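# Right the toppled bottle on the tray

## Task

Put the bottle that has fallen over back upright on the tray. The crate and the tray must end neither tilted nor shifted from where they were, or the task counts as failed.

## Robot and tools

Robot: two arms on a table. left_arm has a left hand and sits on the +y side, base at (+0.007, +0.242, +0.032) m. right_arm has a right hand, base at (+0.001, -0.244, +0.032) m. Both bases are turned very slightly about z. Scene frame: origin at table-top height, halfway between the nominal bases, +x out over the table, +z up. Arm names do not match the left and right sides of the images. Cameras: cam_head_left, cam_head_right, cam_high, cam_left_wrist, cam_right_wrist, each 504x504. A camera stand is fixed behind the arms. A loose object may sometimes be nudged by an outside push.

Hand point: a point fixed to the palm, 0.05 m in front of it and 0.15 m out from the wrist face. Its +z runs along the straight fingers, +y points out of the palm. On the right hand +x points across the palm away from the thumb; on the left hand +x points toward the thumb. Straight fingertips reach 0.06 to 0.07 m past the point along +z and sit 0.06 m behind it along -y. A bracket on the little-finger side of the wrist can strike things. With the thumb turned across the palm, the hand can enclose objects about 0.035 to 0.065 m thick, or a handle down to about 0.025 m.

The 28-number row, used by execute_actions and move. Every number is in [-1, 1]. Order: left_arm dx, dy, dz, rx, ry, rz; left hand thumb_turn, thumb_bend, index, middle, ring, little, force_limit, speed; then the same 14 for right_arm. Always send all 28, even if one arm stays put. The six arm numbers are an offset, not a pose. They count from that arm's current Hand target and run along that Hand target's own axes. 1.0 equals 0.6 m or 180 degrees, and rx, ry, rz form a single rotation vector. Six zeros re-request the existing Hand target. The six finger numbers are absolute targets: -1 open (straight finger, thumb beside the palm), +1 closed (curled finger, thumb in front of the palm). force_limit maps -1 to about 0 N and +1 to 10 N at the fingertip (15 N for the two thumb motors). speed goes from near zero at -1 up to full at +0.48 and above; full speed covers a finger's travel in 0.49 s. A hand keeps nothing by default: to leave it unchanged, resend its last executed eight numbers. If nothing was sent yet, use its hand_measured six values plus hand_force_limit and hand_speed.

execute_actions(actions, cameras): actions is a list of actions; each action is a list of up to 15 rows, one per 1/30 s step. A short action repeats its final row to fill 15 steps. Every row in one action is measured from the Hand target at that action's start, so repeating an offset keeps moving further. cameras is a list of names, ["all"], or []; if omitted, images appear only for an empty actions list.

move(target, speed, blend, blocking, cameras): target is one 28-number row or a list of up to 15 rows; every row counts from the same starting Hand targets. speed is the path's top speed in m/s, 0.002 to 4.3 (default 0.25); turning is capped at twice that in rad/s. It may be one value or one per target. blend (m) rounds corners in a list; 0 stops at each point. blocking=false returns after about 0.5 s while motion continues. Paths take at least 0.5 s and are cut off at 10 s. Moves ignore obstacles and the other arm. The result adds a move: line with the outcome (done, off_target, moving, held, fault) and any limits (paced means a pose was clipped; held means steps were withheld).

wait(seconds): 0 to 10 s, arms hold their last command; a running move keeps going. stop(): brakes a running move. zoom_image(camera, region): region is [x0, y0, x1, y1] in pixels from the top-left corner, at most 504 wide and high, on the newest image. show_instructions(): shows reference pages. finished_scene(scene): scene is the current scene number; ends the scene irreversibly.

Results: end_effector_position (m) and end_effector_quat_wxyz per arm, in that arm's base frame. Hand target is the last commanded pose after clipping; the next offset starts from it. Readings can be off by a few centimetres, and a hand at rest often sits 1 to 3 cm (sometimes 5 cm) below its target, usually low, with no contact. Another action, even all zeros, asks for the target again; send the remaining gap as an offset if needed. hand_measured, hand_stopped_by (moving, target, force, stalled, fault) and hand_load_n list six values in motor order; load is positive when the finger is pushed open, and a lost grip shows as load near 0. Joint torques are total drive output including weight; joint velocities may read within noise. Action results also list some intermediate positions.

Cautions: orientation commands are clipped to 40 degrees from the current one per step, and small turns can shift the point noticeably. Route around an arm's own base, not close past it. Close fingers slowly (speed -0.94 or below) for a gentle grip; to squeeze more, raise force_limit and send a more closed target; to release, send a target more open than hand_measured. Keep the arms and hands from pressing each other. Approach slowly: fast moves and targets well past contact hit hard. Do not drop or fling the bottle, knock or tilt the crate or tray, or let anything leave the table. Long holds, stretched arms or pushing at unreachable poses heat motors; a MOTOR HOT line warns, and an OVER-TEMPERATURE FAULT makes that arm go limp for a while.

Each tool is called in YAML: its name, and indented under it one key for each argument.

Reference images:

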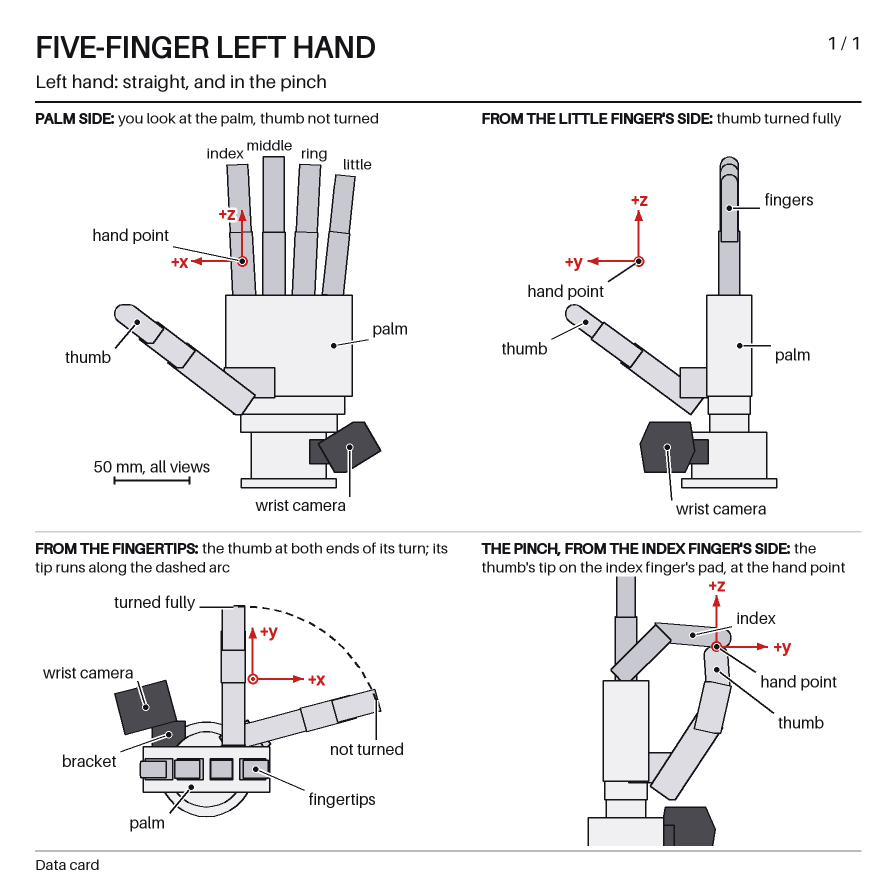

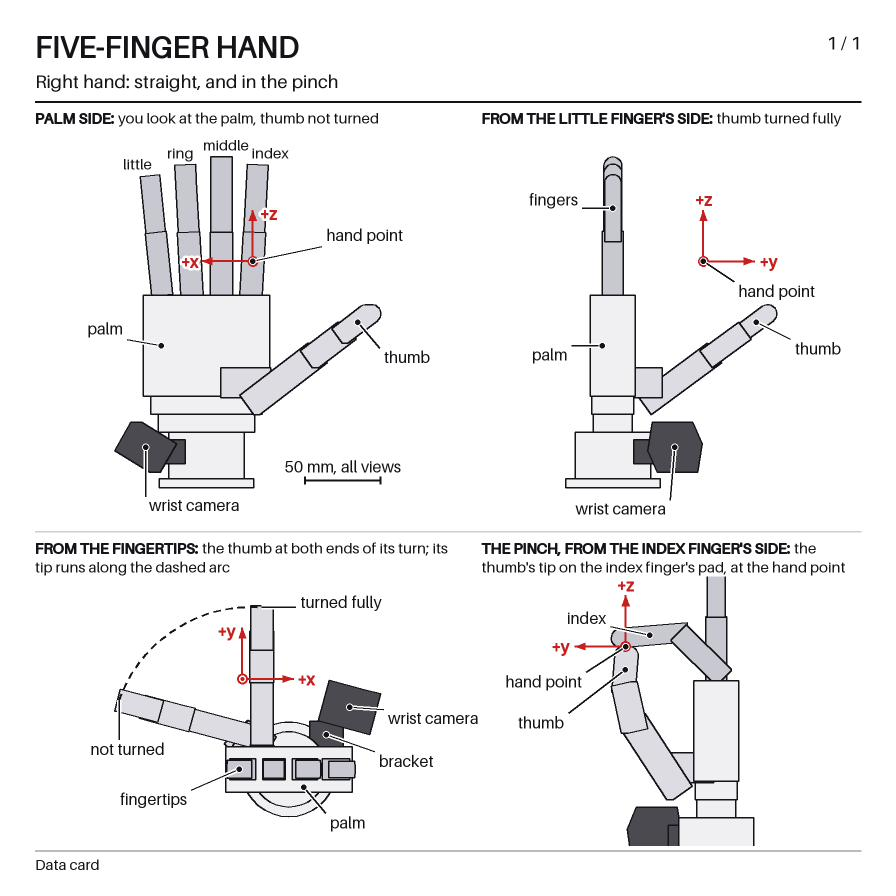

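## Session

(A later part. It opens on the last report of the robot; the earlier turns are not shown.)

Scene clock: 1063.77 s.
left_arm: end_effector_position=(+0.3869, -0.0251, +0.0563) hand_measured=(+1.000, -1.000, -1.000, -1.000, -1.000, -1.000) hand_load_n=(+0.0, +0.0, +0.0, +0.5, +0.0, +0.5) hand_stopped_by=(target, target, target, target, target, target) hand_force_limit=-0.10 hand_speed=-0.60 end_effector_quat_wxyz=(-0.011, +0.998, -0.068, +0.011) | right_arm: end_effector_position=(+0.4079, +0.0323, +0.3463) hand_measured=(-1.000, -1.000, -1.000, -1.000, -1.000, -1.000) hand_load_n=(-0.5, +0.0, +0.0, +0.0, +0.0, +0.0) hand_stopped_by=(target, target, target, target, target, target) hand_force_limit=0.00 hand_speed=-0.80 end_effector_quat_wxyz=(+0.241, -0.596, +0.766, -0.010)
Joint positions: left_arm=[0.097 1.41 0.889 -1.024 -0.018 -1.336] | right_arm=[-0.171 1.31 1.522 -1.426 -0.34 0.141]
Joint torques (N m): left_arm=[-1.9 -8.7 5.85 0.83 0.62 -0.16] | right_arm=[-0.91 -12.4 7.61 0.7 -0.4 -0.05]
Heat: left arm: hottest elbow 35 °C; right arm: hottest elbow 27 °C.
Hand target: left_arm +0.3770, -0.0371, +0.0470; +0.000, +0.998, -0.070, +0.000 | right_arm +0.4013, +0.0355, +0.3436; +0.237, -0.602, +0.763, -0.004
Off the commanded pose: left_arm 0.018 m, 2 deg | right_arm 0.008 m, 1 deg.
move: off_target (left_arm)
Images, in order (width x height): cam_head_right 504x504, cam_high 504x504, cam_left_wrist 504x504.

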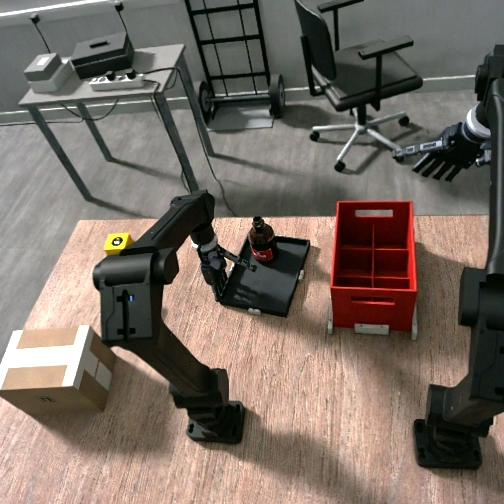

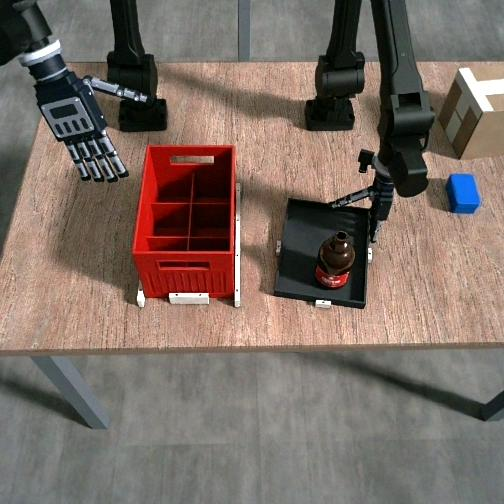

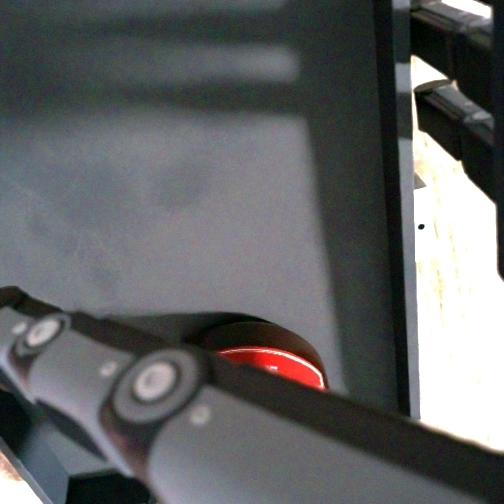

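move:
  target: [-0.0025,0.0307,0,0,0,0,1,-1,-1,-1,-1,-1,-0.1,-0.6,0,0,0,0,0,0,-1,-1,-1,-1,-1,-1,0,-0.8]
  speed: 0.04
  cameras: ["cam_left_wrist","cam_high"]

zoom_image:
  camera: "cam_high"
  region: [230, 180, 390, 340]

Scene clock: 1076.00 s.
left_arm: end_effector_position=(+0.3823, -0.0334, +0.0551) hand_measured=(+1.000, -1.000, -1.000, -1.000, -1.000, -1.000) hand_load_n=(+0.0, +0.0, +0.0, +0.0, +0.0, +0.5) hand_stopped_by=(target, target, target, target, target, target) hand_force_limit=-0.10 hand_speed=-0.60 end_effector_quat_wxyz=(-0.020, +0.998, -0.064, +0.010) | right_arm: end_effector_position=(+0.4079, +0.0323, +0.3463) hand_measured=(-1.000, -1.000, -1.000, -1.000, -1.000, -1.000) hand_load_n=(+0.0, +0.0, +0.0, +0.0, +0.0, +0.0) hand_stopped_by=(target, target, target, target, target, target) hand_force_limit=0.00 hand_speed=-0.80 end_effector_quat_wxyz=(+0.241, -0.596, +0.766, -0.010)
Joint positions: left_arm=[0.065 1.395 0.874 -1.024 -0.037 -1.378] | right_arm=[-0.171 1.31 1.522 -1.426 -0.34 0.141]
Joint torques (N m): left_arm=[-3.43 -8.35 6.01 0.79 1.27 -0.25] | right_arm=[-0.56 -12.28 7.61 0.73 -0.41 -0.06]
Heat: left arm: hottest elbow 34 °C; right arm: hottest elbow 27 °C.
Hand target: left_arm +0.3730, -0.0551, +0.0471; +0.000, +0.998, -0.070, +0.000 | right_arm +0.4013, +0.0355, +0.3436; +0.237, -0.602, +0.763, -0.004
Off the commanded pose: left_arm 0.025 m, 3 deg | right_arm 0.008 m, 1 deg.
move: off_target (left_arm)
Images, in order (width x height): cam_high 504x504, cam_left_wrist 504x504.

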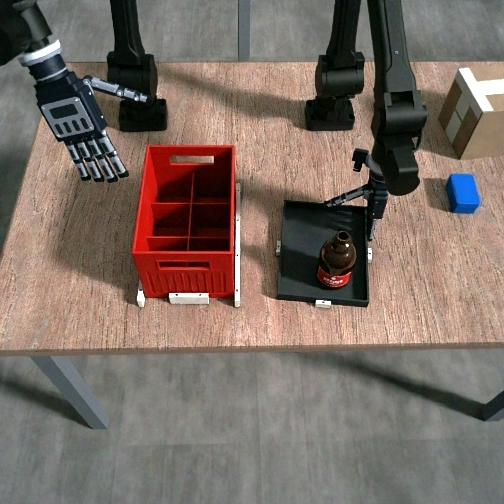

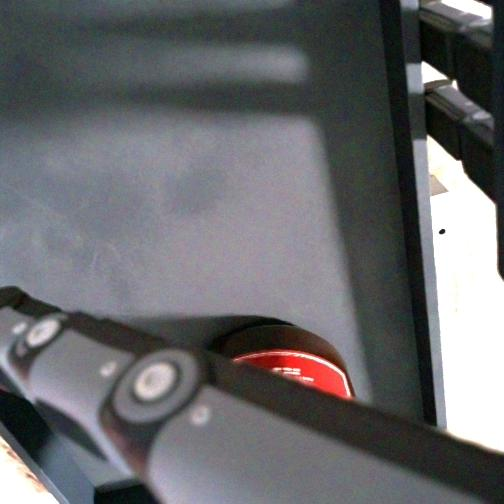

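Scaled by 3.150 from the camera's 504x504 image, which has a finer 720x720 frame.

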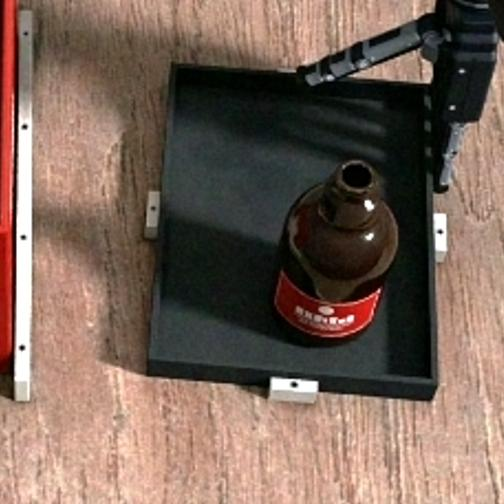

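move:
  target: [-0.002,0.018,0,0,0,0,1,-1,-1,-1,-1,-1,-0.1,-0.6,0,0,0,0,0,0,-1,-1,-1,-1,-1,-1,0,-0.8]
  speed: 0.04
  cameras: ["cam_left_wrist","cam_high"]

zoom_image:
  camera: "cam_high"
  region: [230, 180, 390, 340]

Scene clock: 1085.50 s.
left_arm: end_effector_position=(+0.3803, -0.0360, +0.0539) hand_measured=(+1.000, -1.000, -1.000, -1.000, -1.000, -1.000) hand_load_n=(+0.0, +0.0, +0.0, +0.0, +0.5, +0.5) hand_stopped_by=(target, target, target, target, target, target) hand_force_limit=-0.10 hand_speed=-0.60 end_effector_quat_wxyz=(-0.027, +0.998, -0.058, +0.009) | right_arm: end_effector_position=(+0.4079, +0.0323, +0.3463) hand_measured=(-1.000, -1.000, -1.000, -1.000, -1.000, -1.000) hand_load_n=(+0.0, +0.0, +0.0, +0.0, +0.0, +0.0) hand_stopped_by=(target, target, target, target, target, target) hand_force_limit=0.00 hand_speed=-0.80 end_effector_quat_wxyz=(+0.241, -0.596, +0.766, -0.010)
Joint positions: left_arm=[0.05 1.389 0.866 -1.024 -0.051 -1.404] | right_arm=[-0.171 1.31 1.522 -1.426 -0.34 0.141]
Joint torques (N m): left_arm=[-4.6 -8.35 6.01 0.72 1.79 -0.27] | right_arm=[-0.67 -12.34 7.58 0.72 -0.41 -0.07]
Heat: left arm: hottest elbow 33 °C; right arm: hottest elbow 27 °C.
Hand target: left_arm +0.3702, -0.0656, +0.0469; +0.000, +0.998, -0.070, +0.000 | right_arm +0.4013, +0.0355, +0.3436; +0.237, -0.602, +0.763, -0.004
Off the commanded pose: left_arm 0.032 m, 3 deg | right_arm 0.008 m, 1 deg.
move: off_target (left_arm)
Images, in order (width x height): cam_high 504x504, cam_left_wrist 504x504.

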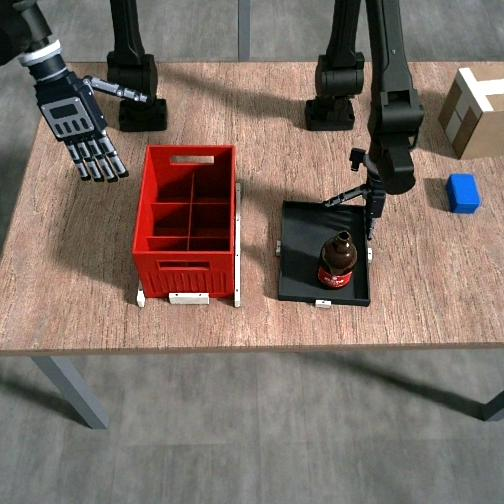

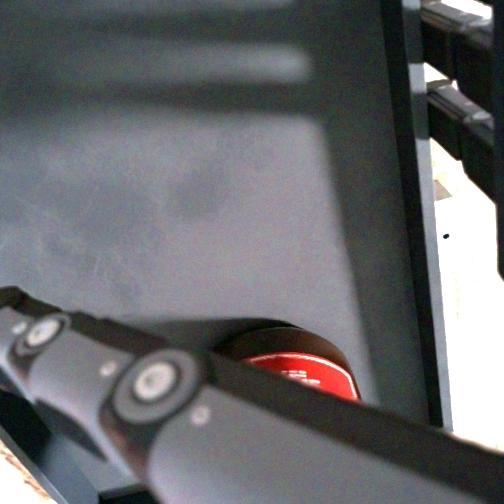

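Scaled by 3.150 from the camera's 504x504 image, which has a finer 720x720 frame.

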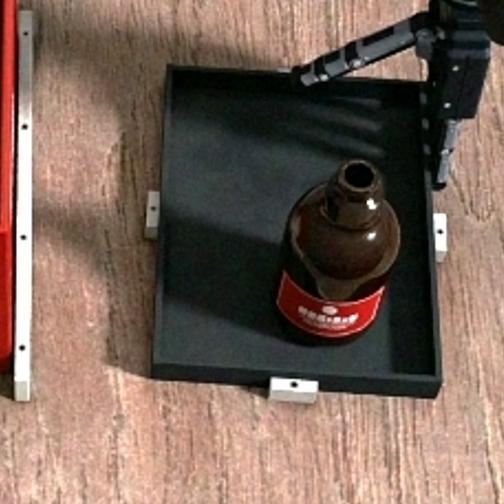

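move:
  target:
    - [0,-0.0927,-0.0167,0,0,0,1,-1,-1,-1,-1,-1,-0.1,-0.6,0,0,0,0,0,0,-1,-1,-1,-1,-1,-1,0,-0.8]
    - [0,-0.0927,-0.2167,0,0,0,1,-1,-1,-1,-1,-1,-0.1,-0.6,0,0,0,0,0,0,-1,-1,-1,-1,-1,-1,0,-0.8]
  speed: [0.06,0.12]
  cameras: ["cam_left_wrist","cam_high","cam_head_right"]

zoom_image:
  camera: "cam_high"
  region: [230, 180, 390, 340]

Scene clock: 1097.27 s.
left_arm: end_effector_position=(+0.3636, -0.0168, +0.1578) hand_measured=(+1.000, -1.000, -1.000, -1.000, -1.000, -1.000) hand_load_n=(+0.0, +0.0, +0.0, +0.5, +0.0, +0.5) hand_stopped_by=(target, target, target, target, target, target) hand_force_limit=-0.10 hand_speed=-0.60 end_effector_quat_wxyz=(+0.005, +0.997, -0.071, -0.020) | right_arm: end_effector_position=(+0.4079, +0.0323, +0.3463) hand_measured=(-1.000, -1.000, -1.000, -1.000, -1.000, -1.000) hand_load_n=(+0.0, +0.0, +0.0, +0.0, +0.0, +0.0) hand_stopped_by=(target, target, target, target, target, target) hand_force_limit=0.00 hand_speed=-0.80 end_effector_quat_wxyz=(+0.241, -0.596, +0.766, -0.010)
Joint positions: left_arm=[0.139 1.295 1.065 -1.382 0.002 -1.289] | right_arm=[-0.171 1.31 1.522 -1.426 -0.34 0.141]
Joint torques (N m): left_arm=[0.67 -8.41 11.81 0.2 -0.11 0.1] | right_arm=[-0.67 -12.34 7.6 0.72 -0.39 -0.06]
Heat: left arm: hottest elbow 33 °C; right arm: hottest elbow 27 °C.
Hand target: left_arm +0.3780, -0.0107, +0.1771; +0.000, +0.998, -0.070, +0.000 | right_arm +0.4013, +0.0355, +0.3436; +0.237, -0.602, +0.763, -0.004
Off the commanded pose: left_arm 0.025 m, 2 deg | right_arm 0.008 m, 1 deg.
move: off_target (left_arm)
Images, in order (width x height): cam_head_right 504x504, cam_high 504x504, cam_left_wrist 504x504.

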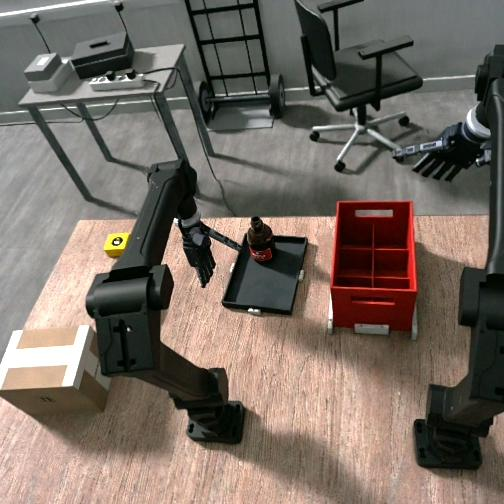

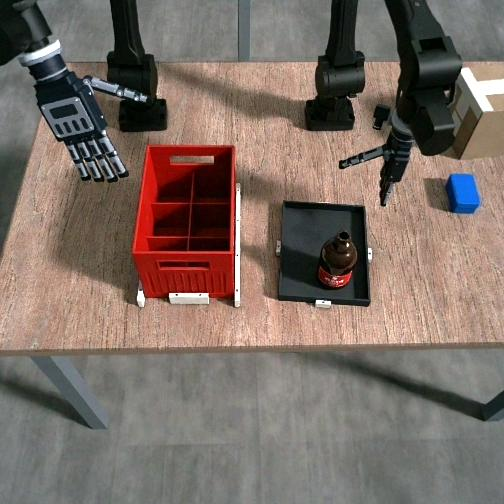

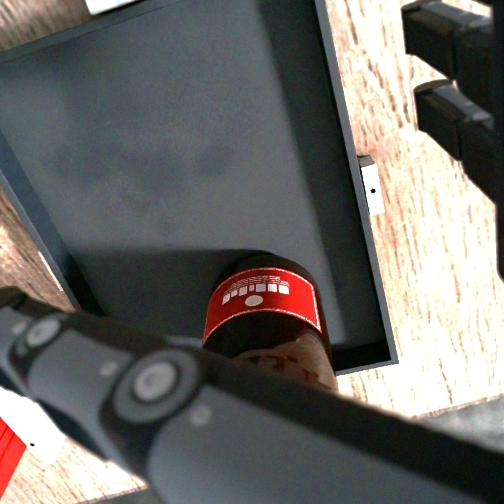

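Scaled by 3.150 from the camera's 504x504 image, which has a finer 720x720 frame.

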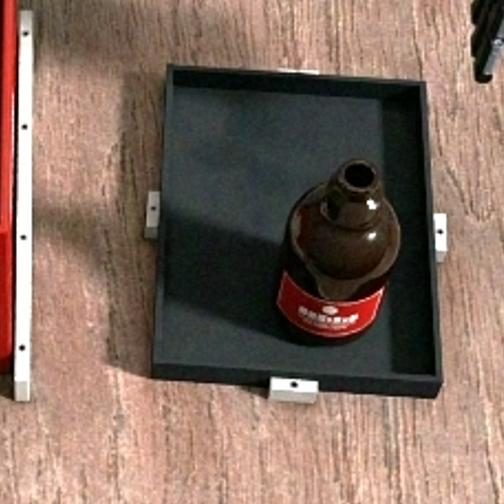

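finished_scene:
  scene: 2

The scene is finished: the task was done.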